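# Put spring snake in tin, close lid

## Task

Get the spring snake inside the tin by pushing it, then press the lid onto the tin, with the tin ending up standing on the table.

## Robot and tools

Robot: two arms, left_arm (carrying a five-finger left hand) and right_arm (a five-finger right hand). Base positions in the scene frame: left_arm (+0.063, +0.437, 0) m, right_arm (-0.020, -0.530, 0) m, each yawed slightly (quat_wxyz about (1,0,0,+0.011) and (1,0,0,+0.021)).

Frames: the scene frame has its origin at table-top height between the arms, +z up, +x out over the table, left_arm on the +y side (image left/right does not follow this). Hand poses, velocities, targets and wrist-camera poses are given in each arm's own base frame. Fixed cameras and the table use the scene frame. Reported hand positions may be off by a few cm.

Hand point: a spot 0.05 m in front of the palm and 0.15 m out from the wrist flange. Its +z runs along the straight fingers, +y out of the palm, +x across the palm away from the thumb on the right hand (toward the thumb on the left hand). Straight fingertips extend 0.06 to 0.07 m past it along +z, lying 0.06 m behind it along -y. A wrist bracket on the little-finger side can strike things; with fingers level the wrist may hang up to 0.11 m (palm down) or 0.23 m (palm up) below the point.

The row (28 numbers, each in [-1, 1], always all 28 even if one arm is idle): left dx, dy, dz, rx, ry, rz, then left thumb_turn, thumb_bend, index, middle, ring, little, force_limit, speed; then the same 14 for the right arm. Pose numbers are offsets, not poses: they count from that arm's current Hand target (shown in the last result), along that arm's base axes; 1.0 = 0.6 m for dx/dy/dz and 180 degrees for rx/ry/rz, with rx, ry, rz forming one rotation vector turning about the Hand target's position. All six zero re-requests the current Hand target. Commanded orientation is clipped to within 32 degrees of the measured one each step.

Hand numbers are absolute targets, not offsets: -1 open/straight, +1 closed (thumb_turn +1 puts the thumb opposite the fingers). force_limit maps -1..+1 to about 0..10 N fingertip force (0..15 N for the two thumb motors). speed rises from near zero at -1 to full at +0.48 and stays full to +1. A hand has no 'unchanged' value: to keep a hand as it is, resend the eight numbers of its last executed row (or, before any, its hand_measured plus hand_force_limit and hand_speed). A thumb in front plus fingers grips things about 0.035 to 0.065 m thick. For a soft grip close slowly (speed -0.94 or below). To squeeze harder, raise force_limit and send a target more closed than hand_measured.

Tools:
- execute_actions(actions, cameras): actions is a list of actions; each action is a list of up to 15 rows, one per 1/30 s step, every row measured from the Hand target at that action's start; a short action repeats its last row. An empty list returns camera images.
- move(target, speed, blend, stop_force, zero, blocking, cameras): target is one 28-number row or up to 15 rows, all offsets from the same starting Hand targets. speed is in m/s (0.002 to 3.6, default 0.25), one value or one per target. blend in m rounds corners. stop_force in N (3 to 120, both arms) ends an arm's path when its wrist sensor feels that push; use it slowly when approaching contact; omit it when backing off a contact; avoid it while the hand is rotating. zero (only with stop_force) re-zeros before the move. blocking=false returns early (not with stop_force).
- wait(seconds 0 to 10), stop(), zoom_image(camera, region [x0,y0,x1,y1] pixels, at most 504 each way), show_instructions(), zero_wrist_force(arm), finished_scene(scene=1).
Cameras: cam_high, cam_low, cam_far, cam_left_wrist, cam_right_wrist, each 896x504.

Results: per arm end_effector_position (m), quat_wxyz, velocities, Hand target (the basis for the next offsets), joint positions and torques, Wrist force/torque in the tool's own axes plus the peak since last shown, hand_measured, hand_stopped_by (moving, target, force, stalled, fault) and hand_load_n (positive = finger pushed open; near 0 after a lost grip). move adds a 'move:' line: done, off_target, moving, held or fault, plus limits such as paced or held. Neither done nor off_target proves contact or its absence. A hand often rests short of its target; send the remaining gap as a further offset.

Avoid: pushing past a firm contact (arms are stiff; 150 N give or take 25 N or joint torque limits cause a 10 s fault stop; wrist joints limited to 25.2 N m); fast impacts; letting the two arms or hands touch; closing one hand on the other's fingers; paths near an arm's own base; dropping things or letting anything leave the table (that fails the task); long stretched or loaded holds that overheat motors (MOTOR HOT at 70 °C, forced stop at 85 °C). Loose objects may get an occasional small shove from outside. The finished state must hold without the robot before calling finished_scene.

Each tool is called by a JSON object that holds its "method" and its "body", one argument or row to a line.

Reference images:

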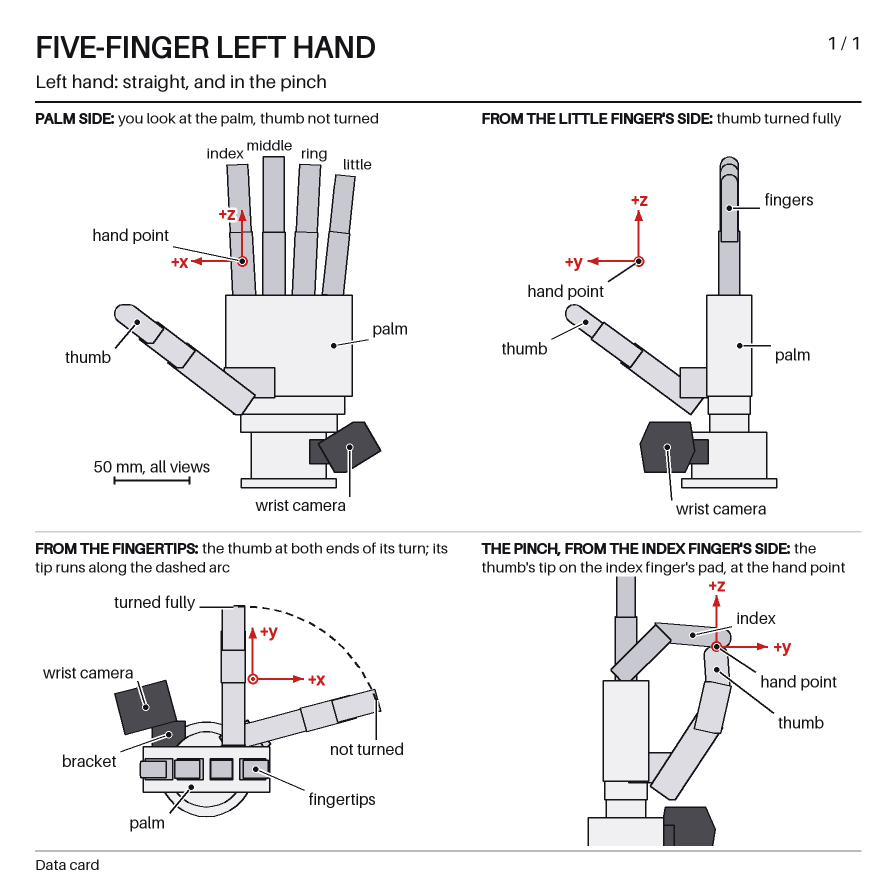

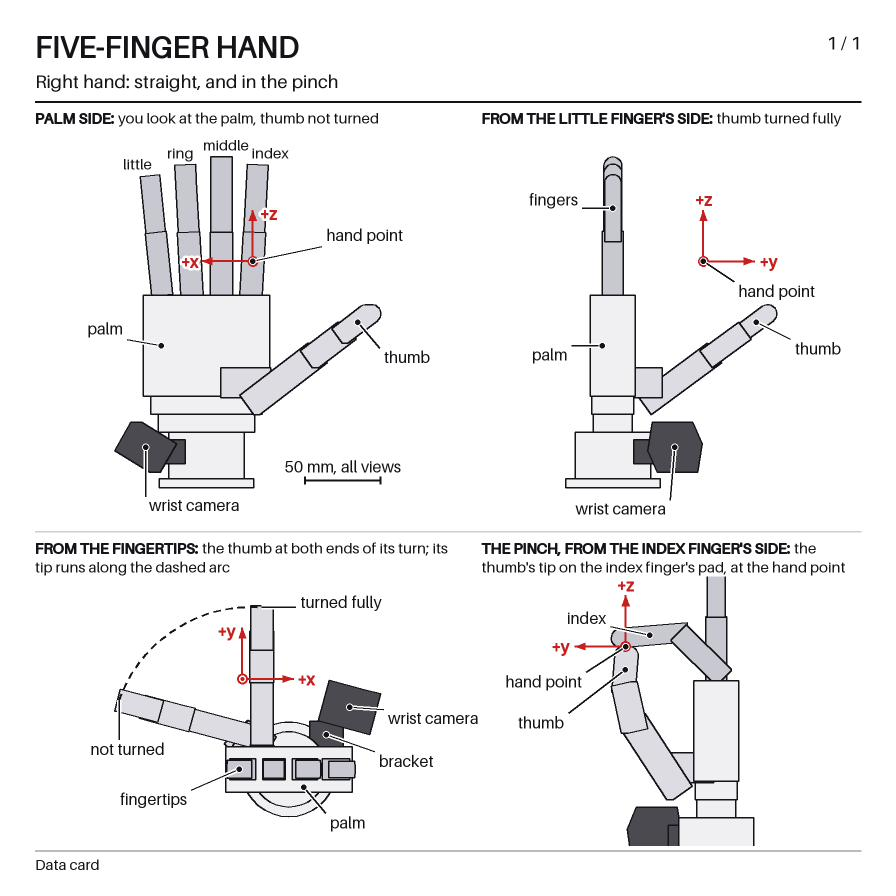

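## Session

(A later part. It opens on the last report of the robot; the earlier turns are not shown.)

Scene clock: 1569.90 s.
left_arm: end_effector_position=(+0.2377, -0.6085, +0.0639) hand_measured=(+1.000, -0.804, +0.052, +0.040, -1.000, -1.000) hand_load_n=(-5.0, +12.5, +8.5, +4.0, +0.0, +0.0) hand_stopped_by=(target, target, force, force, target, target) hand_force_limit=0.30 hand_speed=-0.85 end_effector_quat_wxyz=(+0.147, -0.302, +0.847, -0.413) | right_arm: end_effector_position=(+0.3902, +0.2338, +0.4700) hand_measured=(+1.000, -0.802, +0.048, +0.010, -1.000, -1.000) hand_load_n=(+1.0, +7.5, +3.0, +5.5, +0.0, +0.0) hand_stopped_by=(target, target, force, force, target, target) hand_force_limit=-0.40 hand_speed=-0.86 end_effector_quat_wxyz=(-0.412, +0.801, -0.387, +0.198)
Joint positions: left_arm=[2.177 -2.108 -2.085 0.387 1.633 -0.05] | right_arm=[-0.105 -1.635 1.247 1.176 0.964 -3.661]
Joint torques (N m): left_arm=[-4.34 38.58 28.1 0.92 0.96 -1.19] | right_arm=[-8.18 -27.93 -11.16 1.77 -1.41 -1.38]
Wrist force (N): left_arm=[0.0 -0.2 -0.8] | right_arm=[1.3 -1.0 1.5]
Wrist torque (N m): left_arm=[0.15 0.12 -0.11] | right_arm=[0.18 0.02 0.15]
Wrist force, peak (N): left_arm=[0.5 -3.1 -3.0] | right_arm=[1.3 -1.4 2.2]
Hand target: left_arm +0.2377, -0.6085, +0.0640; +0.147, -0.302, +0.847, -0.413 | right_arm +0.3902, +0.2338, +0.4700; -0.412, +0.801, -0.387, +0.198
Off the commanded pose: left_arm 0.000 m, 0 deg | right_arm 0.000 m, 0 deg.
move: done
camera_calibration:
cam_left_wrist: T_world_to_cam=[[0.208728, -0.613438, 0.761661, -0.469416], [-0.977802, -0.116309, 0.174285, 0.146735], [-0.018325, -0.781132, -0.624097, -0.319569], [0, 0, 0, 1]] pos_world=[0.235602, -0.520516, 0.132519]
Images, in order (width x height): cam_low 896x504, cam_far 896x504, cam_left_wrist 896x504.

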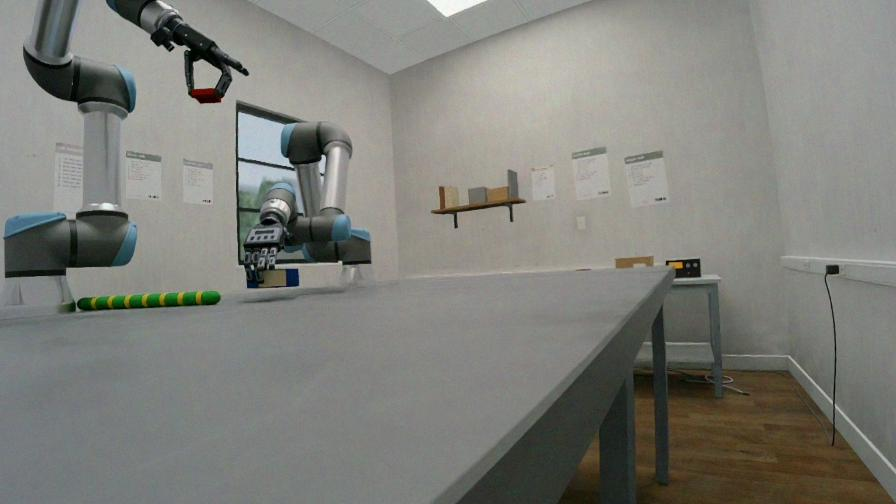

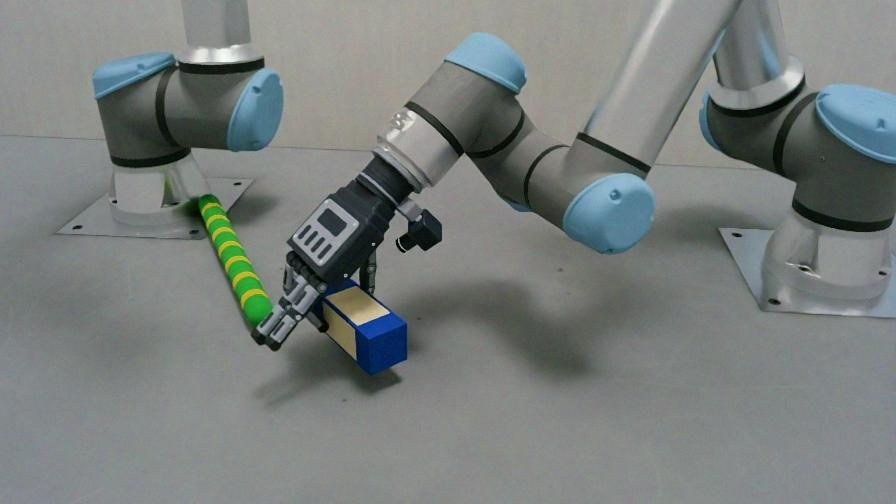

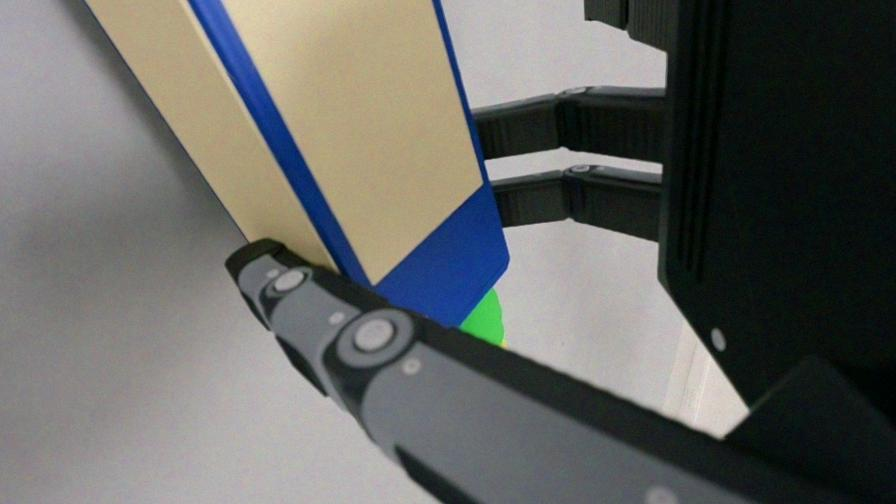

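{"method": "move", "body": {
  "target": [
    [0,0,-0.049,0,0,0,1,-0.8,0.35,0.35,-1,-1,0.3,-0.85,0,0,0,0,0,0,1,-0.8,0.16,0.2,-1,-1,-0.4,-0.86],
    [0,0,-0.049,0,0,0,1,-1,-0.5,-0.5,-1,-1,-0.4,-0.4,0,0,0,0,0,0,1,-0.8,0.16,0.2,-1,-1,-0.4,-0.86],
    [0,0,0.093,0,0,0,1,-1,-0.5,-0.5,-1,-1,-0.4,-0.4,0,0,0,0,0,0,1,-0.8,0.16,0.2,-1,-1,-0.4,-0.86],
    [-0.0073,-0.006,0.093,0.1407,-0.1720,0,1,-1,-0.5,-0.5,-1,-1,-0.4,-0.4,0,0,0,0,0,0,1,-0.8,0.16,0.2,-1,-1,-0.4,-0.86]
  ],
  "speed": [0.06,0.06,0.2,0.3],
  "cameras": ["cam_far","cam_left_wrist","cam_high"]
}}

{"method": "zoom_image", "body": {
  "camera": "cam_far",
  "region": [250, 180, 450, 410]
}}

Scene clock: 1634.13 s.
left_arm: end_effector_position=(+0.2333, -0.6121, +0.1198) hand_measured=(+1.000, -1.000, -0.500, -0.500, -1.000, -1.000) hand_load_n=(+0.0, +0.0, +0.0, +0.0, +0.0, -0.5) hand_stopped_by=(target, target, target, target, target, target) hand_force_limit=-0.40 hand_speed=-0.40 end_effector_quat_wxyz=(+0.428, -0.143, +0.846, -0.285) | right_arm: end_effector_position=(+0.3902, +0.2338, +0.4700) hand_measured=(+1.000, -0.802, +0.048, +0.010, -1.000, -1.000) hand_load_n=(+1.0, +7.5, +2.5, +6.0, +0.0, +0.0) hand_stopped_by=(target, target, force, force, target, target) hand_force_limit=-0.40 hand_speed=-0.86 end_effector_quat_wxyz=(-0.412, +0.801, -0.387, +0.198)
Joint positions: left_arm=[1.902 -2.146 -1.88 0.219 2.271 0.348] | right_arm=[-0.105 -1.635 1.247 1.176 0.964 -3.661]
Joint torques (N m): left_arm=[-7.68 30.89 30.53 3.48 2.85 1.12] | right_arm=[-8.26 -27.91 -11.59 1.56 -1.4 -1.24]
Wrist force (N): left_arm=[0.0 -0.8 -1.0] | right_arm=[1.3 -1.2 1.8]
Wrist torque (N m): left_arm=[0.09 0.04 -0.21] | right_arm=[0.14 0.02 0.14]
Wrist force, peak (N): left_arm=[-0.3 -1.6 -1.9] | right_arm=[1.6 -1.6 1.9]
Hand target: left_arm +0.2333, -0.6121, +0.1198; +0.428, -0.143, +0.846, -0.285 | right_arm +0.3902, +0.2338, +0.4700; -0.412, +0.801, -0.387, +0.198
Off the commanded pose: left_arm 0.000 m, 0 deg | right_arm 0.000 m, 0 deg.
move: done
camera_calibration:
cam_left_wrist: T_world_to_cam=[[-0.129085, -0.889795, 0.437723, -0.564762], [-0.914159, -0.0642676, -0.400228, 0.218152], [0.384253, -0.451812, -0.805119, -0.158297], [0, 0, 0, 1]] pos_world=[0.18735, -0.560023, 0.207072]
Images, in order (width x height): cam_high 896x504, cam_far 896x504, cam_left_wrist 896x504.

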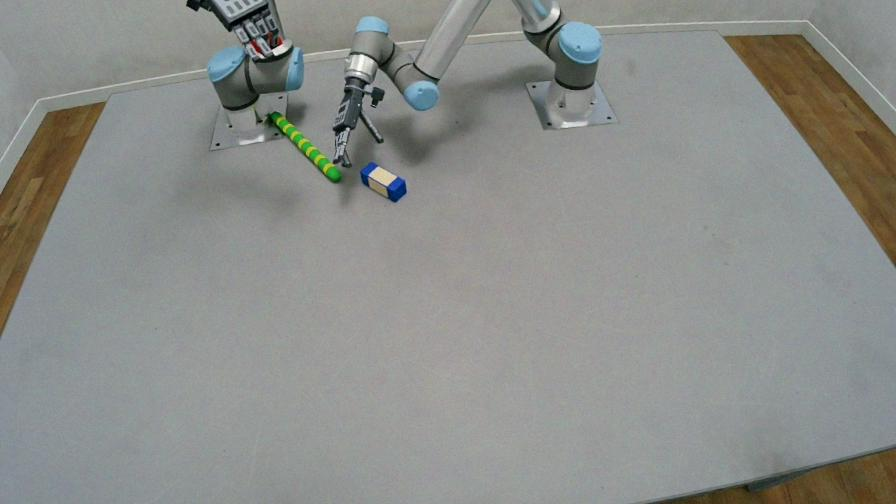

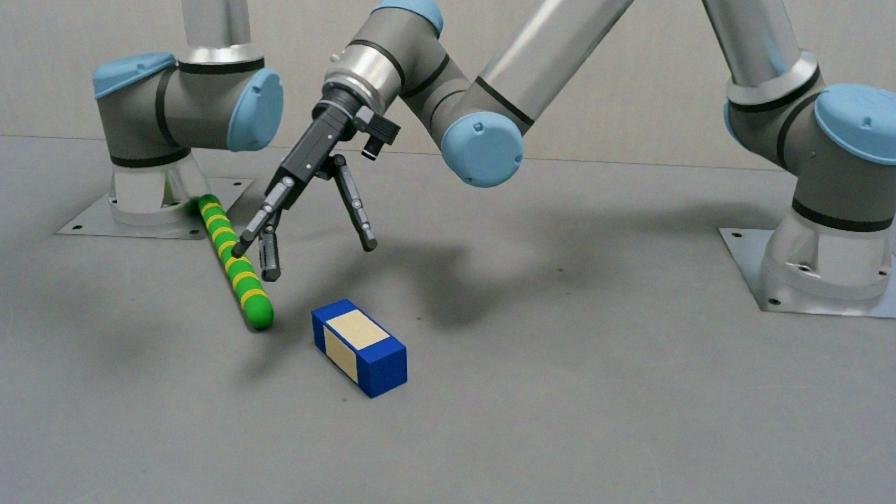

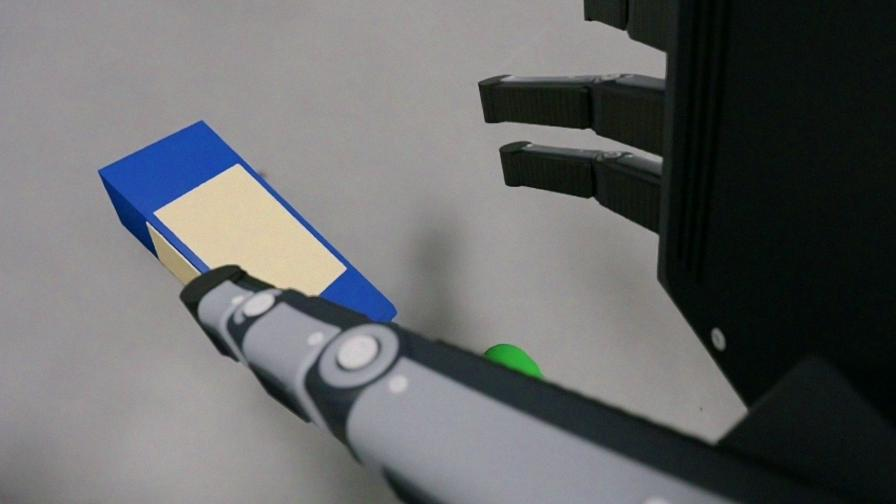

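Scaled by 2.191 from the camera's 896x504 image, which has a finer 1280x720 frame.

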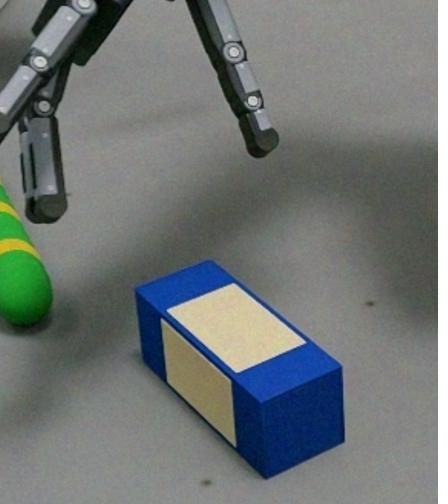

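{"method": "move", "body": {
  "target": [
    [0.0163,-0.008,0,0,0,0.0294,1,-1,-0.5,-0.5,-1,-1,-0.4,-0.4,0,0,0,0,0,0,1,-0.8,0.16,0.2,-1,-1,-0.4,-0.86],
    [0.0163,-0.008,-0.1585,0,0,0.0294,1,-1,-0.5,-0.5,-1,-1,-0.4,-0.4,0,0,0,0,0,0,1,-0.8,0.16,0.2,-1,-1,-0.4,-0.86]
  ],
  "speed": [0.1,0.06],
  "stop_force": 6,
  "cameras": ["cam_far","cam_left_wrist","cam_high"]
}}

{"method": "zoom_image", "body": {
  "camera": "cam_far",
  "region": [250, 220, 450, 410]
}}

Scene clock: 1693.07 s.
left_arm: end_effector_position=(+0.2431, -0.6169, +0.0247) hand_measured=(+1.000, -1.000, -0.500, -0.500, -1.000, -1.000) hand_load_n=(+0.5, +0.0, +0.0, +0.0, +0.0, +0.0) hand_stopped_by=(target, target, target, target, target, target) hand_force_limit=-0.40 hand_speed=-0.40 end_effector_quat_wxyz=(+0.441, -0.182, +0.838, -0.264) | right_arm: end_effector_position=(+0.3902, +0.2338, +0.4700) hand_measured=(+1.000, -0.802, +0.048, +0.010, -1.000, -1.000) hand_load_n=(+1.0, +7.5, +2.5, +5.5, +0.0, +0.0) hand_stopped_by=(target, target, force, force, target, target) hand_force_limit=-0.40 hand_speed=-0.86 end_effector_quat_wxyz=(-0.412, +0.801, -0.387, +0.198)
Joint positions: left_arm=[1.898 -2.357 -1.827 0.321 2.346 0.265] | right_arm=[-0.105 -1.635 1.247 1.176 0.964 -3.661]
Joint torques (N m): left_arm=[-8.22 33.84 26.92 3.66 2.93 1.16] | right_arm=[-7.45 -28.65 -11.2 1.59 -1.33 -1.17]
Wrist force (N): left_arm=[0.1 -0.9 -1.0] | right_arm=[1.1 -1.2 1.6]
Wrist torque (N m): left_arm=[0.08 0.02 -0.11] | right_arm=[0.14 0.04 0.13]
Wrist force, peak (N): left_arm=[-0.3 -1.3 -1.1] | right_arm=[1.7 -1.5 2.0]
Hand target: left_arm +0.2431, -0.6169, +0.0247; +0.441, -0.182, +0.838, -0.264 | right_arm +0.3902, +0.2338, +0.4700; -0.412, +0.801, -0.387, +0.198
Off the commanded pose: left_arm 0.000 m, 0 deg | right_arm 0.000 m, 0 deg.
move: done
camera_calibration:
cam_left_wrist: T_world_to_cam=[[-0.0465215, -0.897914, 0.437706, -0.551274], [-0.904321, -0.148268, -0.400275, 0.134435], [0.42431, -0.414448, -0.805105, -0.227468], [0, 0, 0, 1]] pos_world=[0.192443, -0.569337, 0.111972]
Images, in order (width x height): cam_high 896x504, cam_far 896x504, cam_left_wrist 896x504.

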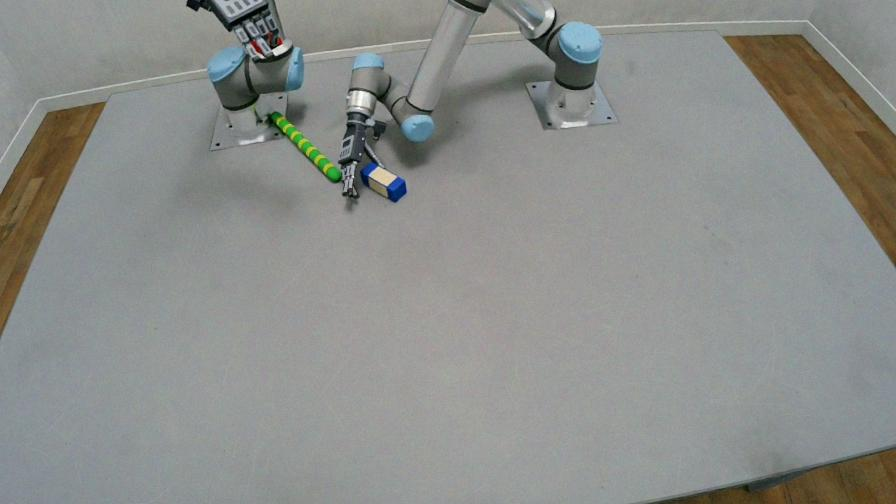

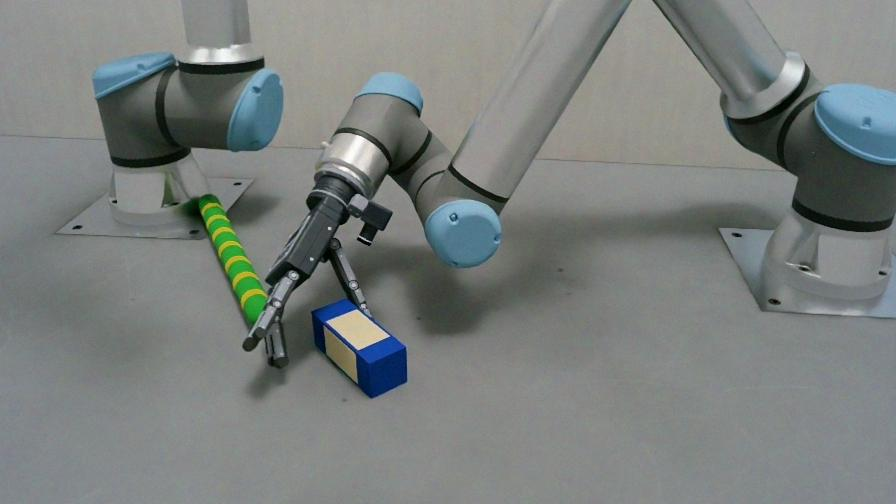

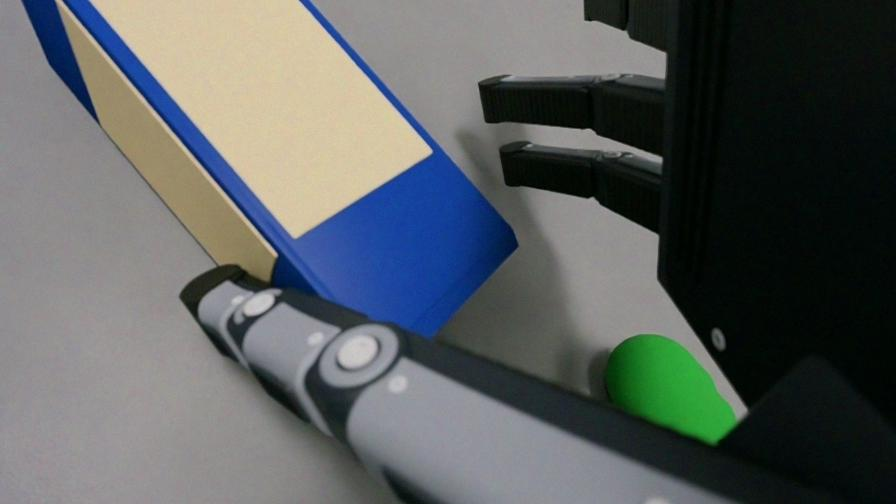

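Scaled by 2.520 from the camera's 896x504 image, which has a finer 1280x720 frame.

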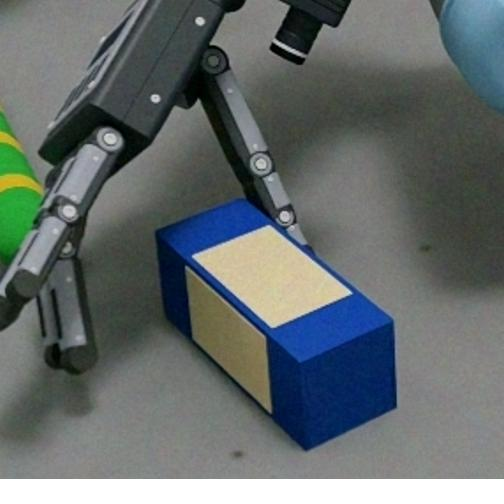

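{"method": "execute_actions", "body": {
  "actions": [
    [[0,0,0,0,0,0,1,-0.8,0.35,0.35,-1,-1,0.3,-0.85,0,0,0,0,0,0,1,-0.8,0.16,0.2,-1,-1,-0.4,-0.86]]
  ],
  "cameras": []
}}

{"method": "wait", "body": {
  "seconds": 1.5,
  "cameras": ["cam_far"]
}}

Scene clock: 1731.57 s.
left_arm: end_effector_position=(+0.2431, -0.6169, +0.0247) hand_measured=(+1.000, -0.802, +0.066, +0.040, -1.000, -1.000) hand_load_n=(-5.0, +11.5, +9.0, +2.0, +0.0, +0.0) hand_stopped_by=(target, target, force, force, target, target) hand_force_limit=0.30 hand_speed=-0.85 end_effector_quat_wxyz=(+0.441, -0.182, +0.838, -0.264) | right_arm: end_effector_position=(+0.3902, +0.2338, +0.4700) hand_measured=(+1.000, -0.802, +0.048, +0.010, -1.000, -1.000) hand_load_n=(+1.0, +7.5, +2.5, +6.0, +0.0, +0.0) hand_stopped_by=(target, target, force, force, target, target) hand_force_limit=-0.40 hand_speed=-0.86 end_effector_quat_wxyz=(-0.412, +0.801, -0.387, +0.198)
Joint positions: left_arm=[1.898 -2.357 -1.827 0.321 2.346 0.265] | right_arm=[-0.105 -1.635 1.247 1.176 0.964 -3.661]
Joint torques (N m): left_arm=[-7.56 33.89 24.65 3.23 2.44 1.09] | right_arm=[-6.86 -28.25 -11.46 1.51 -1.25 -1.19]
Wrist force (N): left_arm=[-0.1 -0.8 -1.0] | right_arm=[1.3 -1.3 1.8]
Wrist torque (N m): left_arm=[0.07 0.03 -0.10] | right_arm=[0.11 0.01 0.14]
Wrist force, peak (N): left_arm=[0.0 -1.3 -1.3] | right_arm=[1.5 -1.3 2.1]
Hand target: left_arm +0.2431, -0.6169, +0.0247; +0.441, -0.182, +0.838, -0.264 | right_arm +0.3902, +0.2338, +0.4700; -0.412, +0.801, -0.387, +0.198
Off the commanded pose: left_arm 0.000 m, 0 deg | right_arm 0.000 m, 0 deg.
Step readings (end_effector_position of left_arm | right_arm):
0: (+0.2431, -0.6169, +0.0247) | (+0.3902, +0.2338, +0.4700)
1: (+0.2431, -0.6169, +0.0247) | (+0.3902, +0.2338, +0.4700)
2: (+0.2431, -0.6169, +0.0247) | (+0.3902, +0.2338, +0.4700)
4: (+0.2431, -0.6169, +0.0247) | (+0.3902, +0.2338, +0.4700)
8: (+0.2431, -0.6169, +0.0247) | (+0.3902, +0.2338, +0.4700)
15: (+0.2431, -0.6169, +0.0247) | (+0.3902, +0.2338, +0.4700)
No camera images: "cameras" was empty.

Scene clock: 1733.07 s.
left_arm: end_effector_position=(+0.2431, -0.6169, +0.0247) hand_measured=(+1.000, -0.802, +0.066, +0.040, -1.000, -1.000) hand_load_n=(-5.0, +11.0, +9.0, +2.0, +0.0, +0.0) hand_stopped_by=(target, target, force, force, target, target) hand_force_limit=0.30 hand_speed=-0.85 end_effector_quat_wxyz=(+0.441, -0.182, +0.838, -0.264) | right_arm: end_effector_position=(+0.3902, +0.2338, +0.4700) hand_measured=(+1.000, -0.802, +0.048, +0.010, -1.000, -1.000) hand_load_n=(+1.0, +7.5, +3.0, +6.0, +0.0, +0.0) hand_stopped_by=(target, target, force, force, target, target) hand_force_limit=-0.40 hand_speed=-0.86 end_effector_quat_wxyz=(-0.412, +0.801, -0.387, +0.198)
Joint positions: left_arm=[1.898 -2.357 -1.827 0.321 2.346 0.265] | right_arm=[-0.105 -1.635 1.247 1.176 0.964 -3.661]
Joint torques (N m): left_arm=[-6.04 33.98 21.46 2.72 2.15 0.95] | right_arm=[-7.69 -28.31 -11.47 1.51 -1.21 -1.15]
Wrist force (N): left_arm=[-0.1 -0.8 -1.1] | right_arm=[1.1 -1.5 1.9]
Wrist torque (N m): left_arm=[0.09 0.03 -0.11] | right_arm=[0.08 0.05 0.12]
Wrist force, peak (N): left_arm=[-0.3 -0.9 -1.3] | right_arm=[1.8 -1.6 1.8]
Hand target: left_arm +0.2431, -0.6169, +0.0247; +0.441, -0.182, +0.838, -0.264 | right_arm +0.3902, +0.2338, +0.4700; -0.412, +0.801, -0.387, +0.198
Off the commanded pose: left_arm 0.000 m, 0 deg | right_arm 0.000 m, 0 deg.
wait: 1.50 s; at rest by 0.17 s
Images, in order (width x height): cam_far 896x504.

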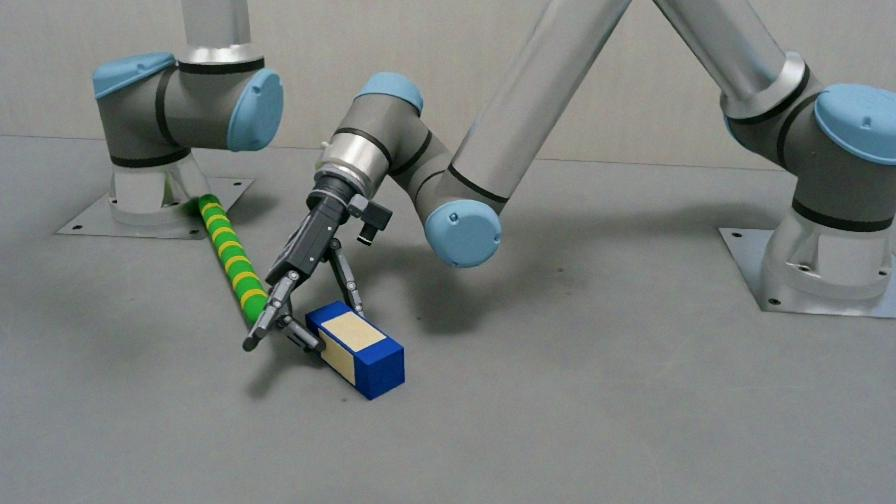

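{"method": "move", "body": {
  "target": [
    [0,0,0.292,0,0,0,1,-0.8,0.35,0.35,-1,-1,0.3,-0.85,0,0,0,0,0,0,1,-0.8,0.16,0.2,-1,-1,-0.4,-0.86],
    [0,0,0.292,-0.3508,0.3563,0,1,-0.8,0.35,0.35,-1,-1,0.3,-0.85,0,0,0,0,0,0,1,-0.8,0.16,0.2,-1,-1,-0.4,-0.86]
  ],
  "speed": [0.15,0.25],
  "blend": 0.02,
  "cameras": ["cam_far","cam_low"]
}}

Scene clock: 1751.90 s.
left_arm: end_effector_position=(+0.2431, -0.6169, +0.1999) hand_measured=(+1.000, -0.802, +0.066, +0.040, -1.000, -1.000) hand_load_n=(-4.5, +10.5, +7.5, +2.5, +0.0, +0.0) hand_stopped_by=(target, target, force, force, target, target) hand_force_limit=0.30 hand_speed=-0.85 end_effector_quat_wxyz=(-0.201, -0.480, +0.684, -0.511) | right_arm: end_effector_position=(+0.3902, +0.2338, +0.4700) hand_measured=(+1.000, -0.802, +0.048, +0.010, -1.000, -1.000) hand_load_n=(+1.0, +7.5, +3.0, +5.5, +0.0, +0.0) hand_stopped_by=(target, target, force, force, target, target) hand_force_limit=-0.40 hand_speed=-0.86 end_effector_quat_wxyz=(-0.412, +0.801, -0.387, +0.198)
Joint positions: left_arm=[2.456 -2.005 -2.136 0.503 0.984 -0.696] | right_arm=[-0.105 -1.635 1.247 1.176 0.964 -3.661]
Joint torques (N m): left_arm=[7.14 23.6 -1.08 3.74 -2.77 -1.61] | right_arm=[-5.9 -28.35 -11.93 1.67 -1.22 -1.26]
Wrist force (N): left_arm=[-1.1 0.4 -0.3] | right_arm=[1.3 -1.3 1.9]
Wrist torque (N m): left_arm=[0.15 0.25 -0.05] | right_arm=[0.11 0.00 0.14]
Wrist force, peak (N): left_arm=[0.0 -1.1 -1.3] | right_arm=[1.3 -1.8 2.0]
Hand target: left_arm +0.2431, -0.6169, +0.1999; -0.201, -0.480, +0.684, -0.511 | right_arm +0.3902, +0.2338, +0.4700; -0.412, +0.801, -0.387, +0.198
Off the commanded pose: left_arm 0.000 m, 0 deg | right_arm 0.000 m, 0 deg.
move: done
Images, in order (width x height): cam_low 896x504, cam_far 896x504.

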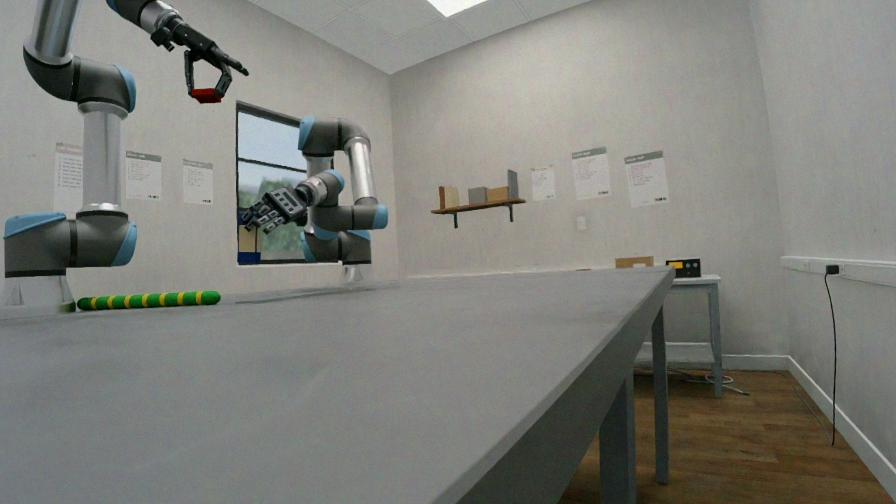

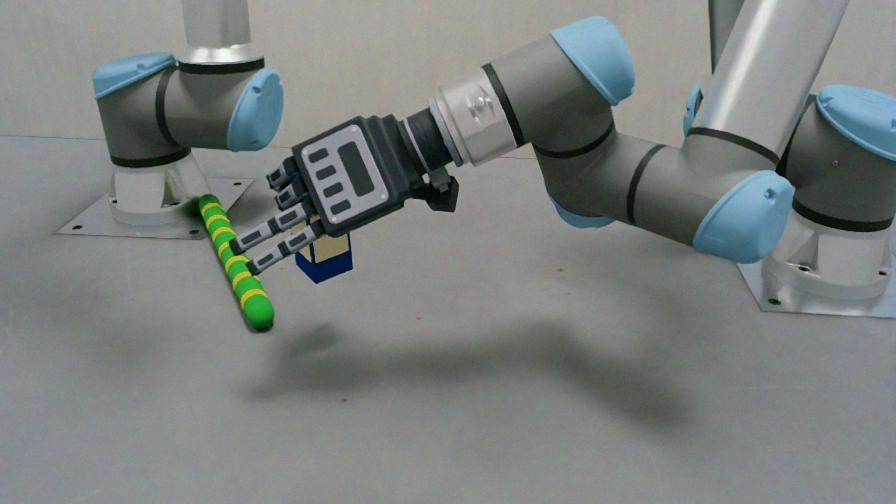

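{"method": "zoom_image", "body": {
  "camera": "cam_low",
  "region": [180, 140, 400, 310]
}}

{"method": "zoom_image", "body": {
  "camera": "cam_far",
  "region": [220, 120, 440, 330]
}}

Scaled by 2.291 from the camera's 896x504 image, which has a finer 1280x720 frame.

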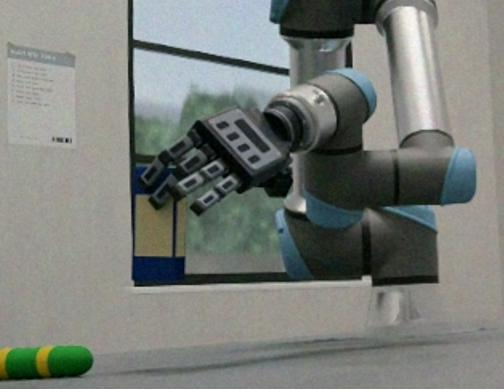

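Scaled by 2.291 from the camera's 896x504 image, which has a finer 1280x720 frame.

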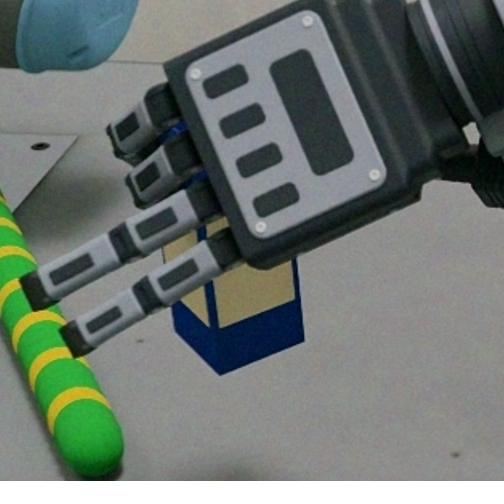

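{"method": "move", "body": {
  "target": [
    [0.0167,0.15,0,0,0,0,1,-0.8,0.35,0.35,-1,-1,0.3,-0.85,0,0,0,0,0,0,1,-0.8,0.16,0.2,-1,-1,-0.4,-0.86],
    [0.0167,0.15,-0.125,0,0,0,1,-0.8,0.35,0.35,-1,-1,0.3,-0.85,0,0,0,0,0,0,1,-0.8,0.16,0.2,-1,-1,-0.4,-0.86]
  ],
  "speed": [0.15,0.12],
  "blend": 0.02,
  "cameras": ["cam_far","cam_low"]
}}

Scene clock: 1788.10 s.
left_arm: end_effector_position=(+0.2532, -0.5269, +0.1249) hand_measured=(+1.000, -0.802, +0.066, +0.040, -1.000, -1.000) hand_load_n=(-4.5, +10.5, +7.0, +2.5, +0.0, +0.0) hand_stopped_by=(target, target, force, force, target, target) hand_force_limit=0.30 hand_speed=-0.85 end_effector_quat_wxyz=(-0.201, -0.481, +0.684, -0.511) | right_arm: end_effector_position=(+0.3902, +0.2338, +0.4700) hand_measured=(+1.000, -0.802, +0.048, +0.010, -1.000, -1.000) hand_load_n=(+1.0, +7.0, +2.5, +5.5, +0.0, -0.5) hand_stopped_by=(target, target, force, force, target, target) hand_force_limit=-0.40 hand_speed=-0.86 end_effector_quat_wxyz=(-0.412, +0.801, -0.387, +0.198)
Joint positions: left_arm=[2.656 -2.11 -2.351 0.742 0.812 -0.566] | right_arm=[-0.105 -1.635 1.247 1.176 0.964 -3.661]
Joint torques (N m): left_arm=[-5.89 21.08 21.02 3.45 -2.99 -1.53] | right_arm=[-5.99 -27 -12.25 1.32 -1.07 -1.23]
Wrist force (N): left_arm=[-1.1 0.4 -0.2] | right_arm=[1.2 -1.5 1.6]
Wrist torque (N m): left_arm=[0.16 0.28 -0.05] | right_arm=[0.10 0.04 0.12]
Wrist force, peak (N): left_arm=[-1.8 1.1 -0.1] | right_arm=[1.6 -1.6 1.9]
Hand target: left_arm +0.2531, -0.5269, +0.1249; -0.201, -0.480, +0.684, -0.511 | right_arm +0.3902, +0.2338, +0.4700; -0.412, +0.801, -0.387, +0.198
Off the commanded pose: left_arm 0.000 m, 0 deg | right_arm 0.000 m, 0 deg.
move: done
Images, in order (width x height): cam_low 896x504, cam_far 896x504.

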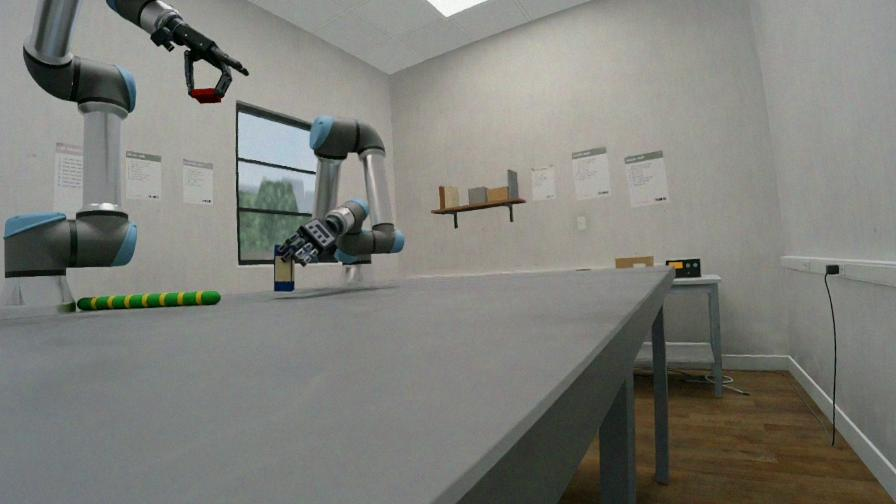

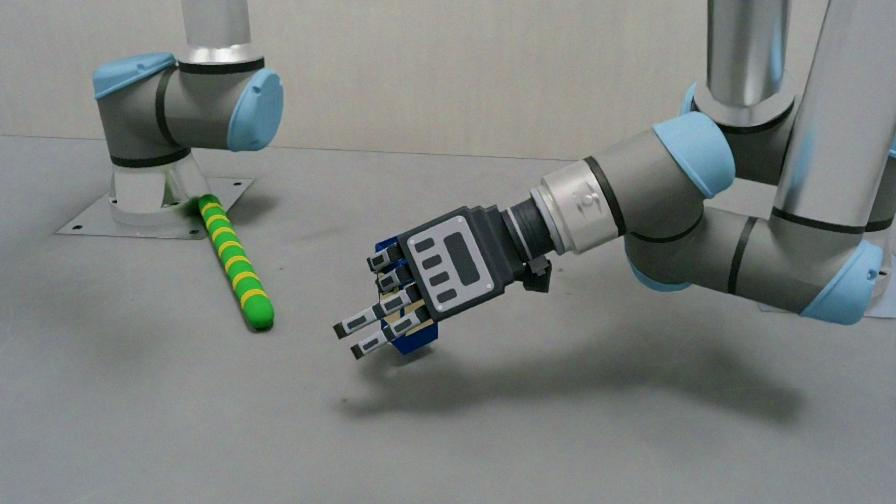

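{"method": "zoom_image", "body": {
  "camera": "cam_low",
  "region": [240, 200, 360, 320]
}}

{"method": "zoom_image", "body": {
  "camera": "cam_far",
  "region": [310, 190, 510, 390]
}}

Scaled by 4.200 from the camera's 896x504 image, which has a finer 1280x720 frame.

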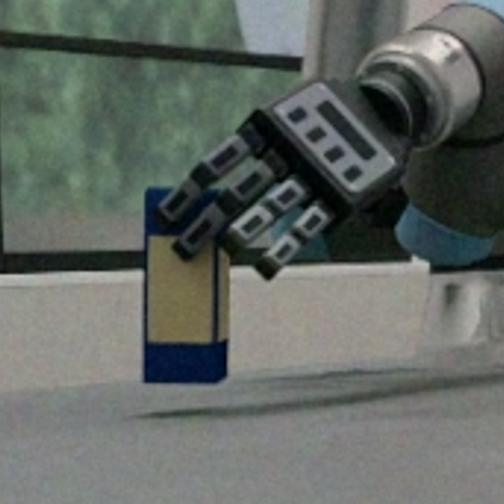

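Scaled by 2.520 from the camera's 896x504 image, which has a finer 1280x720 frame.

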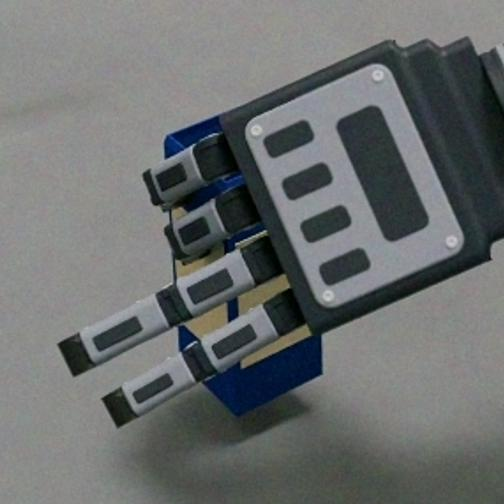

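{"method": "move", "body": {
  "target": [0,0,-0.065,0,0,0,1,-0.8,0.35,0.35,-1,-1,0.3,-0.85,0,0,0,0,0,0,1,-0.8,0.16,0.2,-1,-1,-0.4,-0.86],
  "speed": 0.015,
  "stop_force": 4,
  "cameras": ["cam_far","cam_low"]
}}

Scene clock: 1802.00 s.
left_arm: end_effector_position=(+0.2531, -0.5269, +0.1084) hand_measured=(+1.000, -0.802, +0.066, +0.040, -1.000, -1.000) hand_load_n=(-2.5, +9.0, +5.5, +3.5, +0.0, +0.0) hand_stopped_by=(target, target, force, force, target, target) hand_force_limit=0.30 hand_speed=-0.85 end_effector_quat_wxyz=(-0.201, -0.480, +0.684, -0.511) | right_arm: end_effector_position=(+0.3902, +0.2338, +0.4700) hand_measured=(+1.000, -0.802, +0.048, +0.010, -1.000, -1.000) hand_load_n=(+1.0, +7.5, +3.0, +6.0, +0.0, +0.0) hand_stopped_by=(target, target, force, force, target, target) hand_force_limit=-0.40 hand_speed=-0.86 end_effector_quat_wxyz=(-0.412, +0.801, -0.387, +0.198)
Joint positions: left_arm=[2.656 -2.163 -2.348 0.791 0.812 -0.566] | right_arm=[-0.105 -1.635 1.247 1.176 0.964 -3.661]
Joint torques (N m): left_arm=[-6.07 34.17 -8.92 0.49 -0.01 0.06] | right_arm=[-5.75 -26.56 -11.57 1.54 -1.09 -1.06]
Wrist force (N): left_arm=[-0.9 0.5 -0.4] | right_arm=[1.3 -1.5 1.5]
Wrist torque (N m): left_arm=[0.17 0.26 -0.03] | right_arm=[0.11 0.02 0.13]
Wrist force, peak (N): left_arm=[3.3 -0.7 -3.2] | right_arm=[1.5 -1.3 2.1]
Hand target: left_arm +0.2531, -0.5269, +0.1084; -0.201, -0.480, +0.684, -0.511 (not the last commanded pose) | right_arm +0.3902, +0.2338, +0.4700; -0.412, +0.801, -0.387, +0.198
Off the commanded pose: left_arm 0.023 m, 0 deg | right_arm 0.000 m, 0 deg.
move: contact (left_arm)
Images, in order (width x height): cam_low 896x504, cam_far 896x504.

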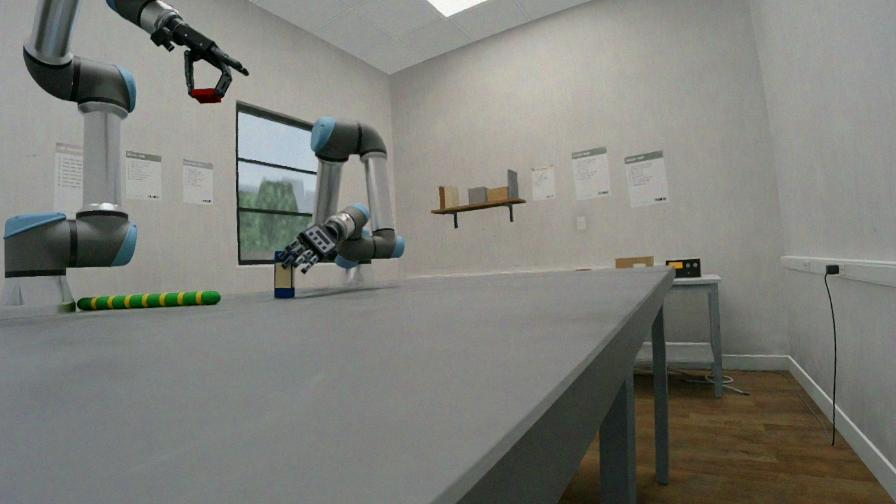

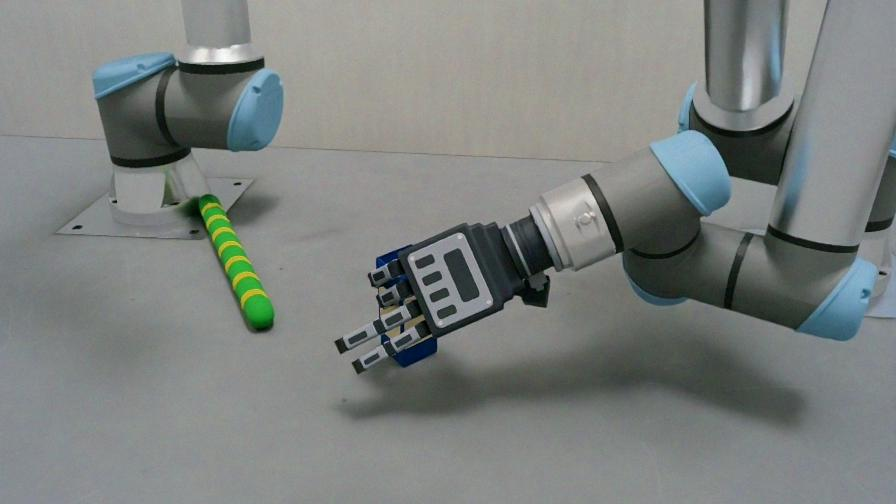

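{"method": "execute_actions", "body": {
  "actions": [
    [[0,0,0,0,0,0,1,-1,-0.5,-0.5,-1,-1,-0.4,-0.5,0,0,0,0,0,0,1,-0.8,0.16,0.2,-1,-1,-0.4,-0.86]]
  ],
  "cameras": []
}}

{"method": "wait", "body": {
  "seconds": 1.0,
  "cameras": ["cam_far","cam_low"]
}}

Scene clock: 1810.67 s.
left_arm: end_effector_position=(+0.2531, -0.5269, +0.1084) hand_measured=(+1.000, -1.000, -0.500, -0.500, -1.000, -1.000) hand_load_n=(+0.0, +0.0, +0.0, +0.0, +0.0, +0.0) hand_stopped_by=(target, target, target, target, target, target) hand_force_limit=-0.40 hand_speed=-0.50 end_effector_quat_wxyz=(-0.201, -0.480, +0.684, -0.511) | right_arm: end_effector_position=(+0.3902, +0.2338, +0.4700) hand_measured=(+1.000, -0.802, +0.048, +0.010, -1.000, -1.000) hand_load_n=(+1.0, +7.5, +3.0, +5.5, +0.0, +0.0) hand_stopped_by=(target, target, force, force, target, target) hand_force_limit=-0.40 hand_speed=-0.86 end_effector_quat_wxyz=(-0.412, +0.801, -0.387, +0.198)
Joint positions: left_arm=[2.656 -2.163 -2.348 0.791 0.812 -0.566] | right_arm=[-0.105 -1.635 1.247 1.176 0.964 -3.661]
Joint torques (N m): left_arm=[-6.42 33.92 -7.84 0.62 1.37 -0.03] | right_arm=[-5.47 -27.35 -11.59 1.4 -1.15 -1.21]
Wrist force (N): left_arm=[-0.6 0.1 -0.7] | right_arm=[1.2 -1.2 2.3]
Wrist torque (N m): left_arm=[0.15 0.27 -0.05] | right_arm=[0.11 0.03 0.13]
Wrist force, peak (N): left_arm=[-1.3 0.5 -0.5] | right_arm=[1.3 -1.6 2.1]
Hand target: left_arm +0.2531, -0.5269, +0.1084; -0.201, -0.480, +0.684, -0.511 | right_arm +0.3902, +0.2338, +0.4700; -0.412, +0.801, -0.387, +0.198
Off the commanded pose: left_arm 0.000 m, 0 deg | right_arm 0.000 m, 0 deg.
Step readings (end_effector_position of left_arm | right_arm):
0: (+0.2531, -0.5269, +0.1084) | (+0.3902, +0.2338, +0.4700)
1: (+0.2531, -0.5269, +0.1084) | (+0.3902, +0.2338, +0.4700)
2: (+0.2531, -0.5269, +0.1084) | (+0.3902, +0.2338, +0.4700)
4: (+0.2531, -0.5269, +0.1084) | (+0.3902, +0.2338, +0.4700)
8: (+0.2531, -0.5269, +0.1084) | (+0.3902, +0.2338, +0.4700)
15: (+0.2531, -0.5269, +0.1084) | (+0.3902, +0.2338, +0.4700)
No camera images: "cameras" was empty.

Scene clock: 1811.67 s.
left_arm: end_effector_position=(+0.2531, -0.5269, +0.1084) hand_measured=(+1.000, -1.000, -0.500, -0.500, -1.000, -1.000) hand_load_n=(+0.0, +0.0, +0.0, -0.5, +0.0, +0.0) hand_stopped_by=(target, target, target, target, target, target) hand_force_limit=-0.40 hand_speed=-0.50 end_effector_quat_wxyz=(-0.201, -0.480, +0.684, -0.511) | right_arm: end_effector_position=(+0.3902, +0.2338, +0.4700) hand_measured=(+1.000, -0.802, +0.048, +0.010, -1.000, -1.000) hand_load_n=(+1.0, +7.5, +2.5, +5.5, +0.0, +0.0) hand_stopped_by=(target, target, force, force, target, target) hand_force_limit=-0.40 hand_speed=-0.86 end_effector_quat_wxyz=(-0.412, +0.801, -0.387, +0.198)
Joint positions: left_arm=[2.656 -2.163 -2.348 0.791 0.812 -0.566] | right_arm=[-0.105 -1.635 1.247 1.176 0.964 -3.661]
Joint torques (N m): left_arm=[-6.32 32.02 -5.96 0.92 1.2 -0.1] | right_arm=[-5.34 -27.33 -12.27 1.36 -1.17 -1.12]
Wrist force (N): left_arm=[-0.8 0.2 -0.6] | right_arm=[1.2 -1.5 1.8]
Wrist torque (N m): left_arm=[0.17 0.28 -0.06] | right_arm=[0.08 0.03 0.13]
Wrist force, peak (N): left_arm=[-0.7 0.3 -0.8] | right_arm=[1.2 -1.7 2.1]
Hand target: left_arm +0.2531, -0.5269, +0.1084; -0.201, -0.480, +0.684, -0.511 | right_arm +0.3902, +0.2338, +0.4700; -0.412, +0.801, -0.387, +0.198
Off the commanded pose: left_arm 0.000 m, 0 deg | right_arm 0.000 m, 0 deg.
wait: 1.00 s; at rest by 0.17 s
Images, in order (width x height): cam_low 896x504, cam_far 896x504.

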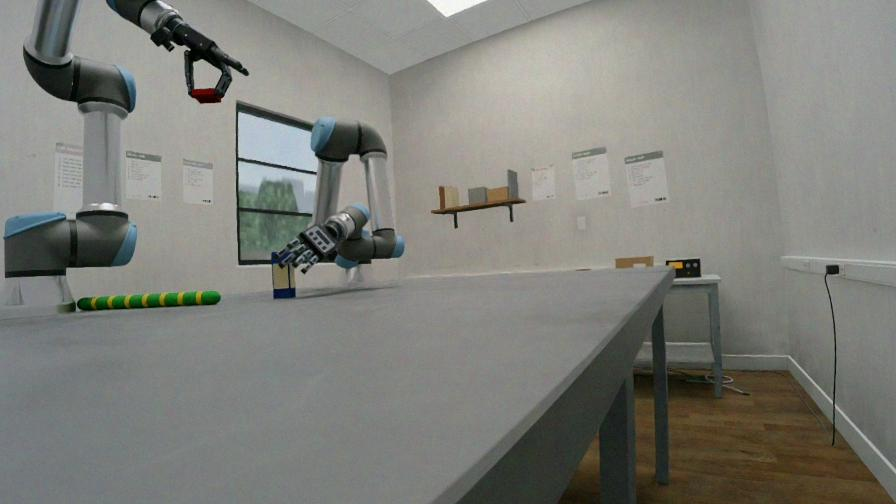

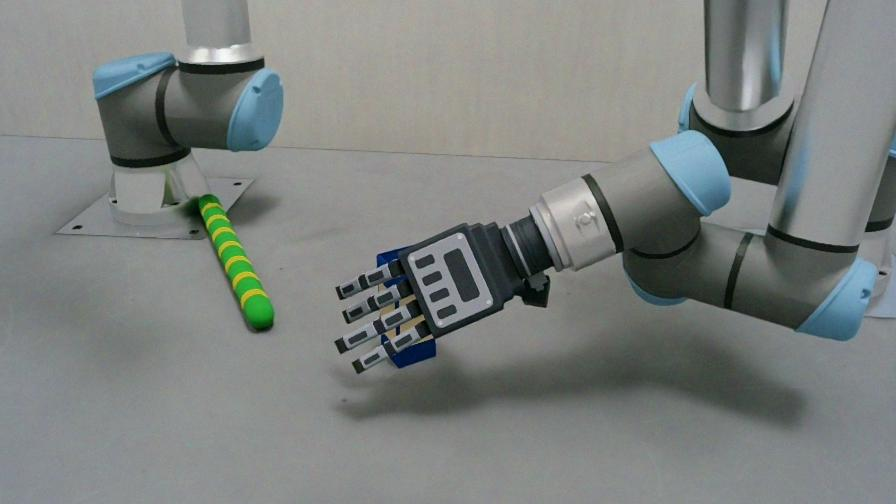

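{"method": "zoom_image", "body": {
  "camera": "cam_low",
  "region": [240, 200, 360, 320]
}}

{"method": "zoom_image", "body": {
  "camera": "cam_far",
  "region": [310, 190, 510, 390]
}}

Scaled by 4.200 from the camera's 896x504 image, which has a finer 1280x720 frame.

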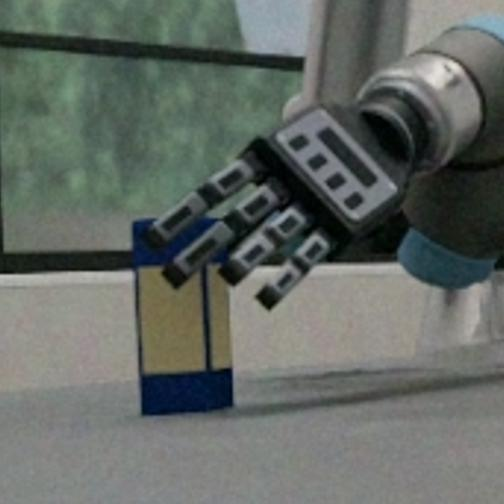

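Scaled by 2.520 from the camera's 896x504 image, which has a finer 1280x720 frame.

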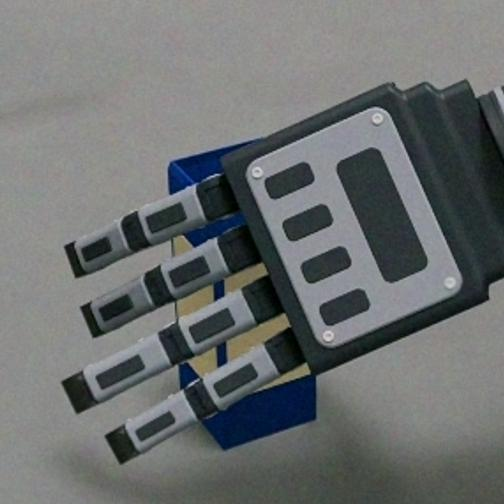

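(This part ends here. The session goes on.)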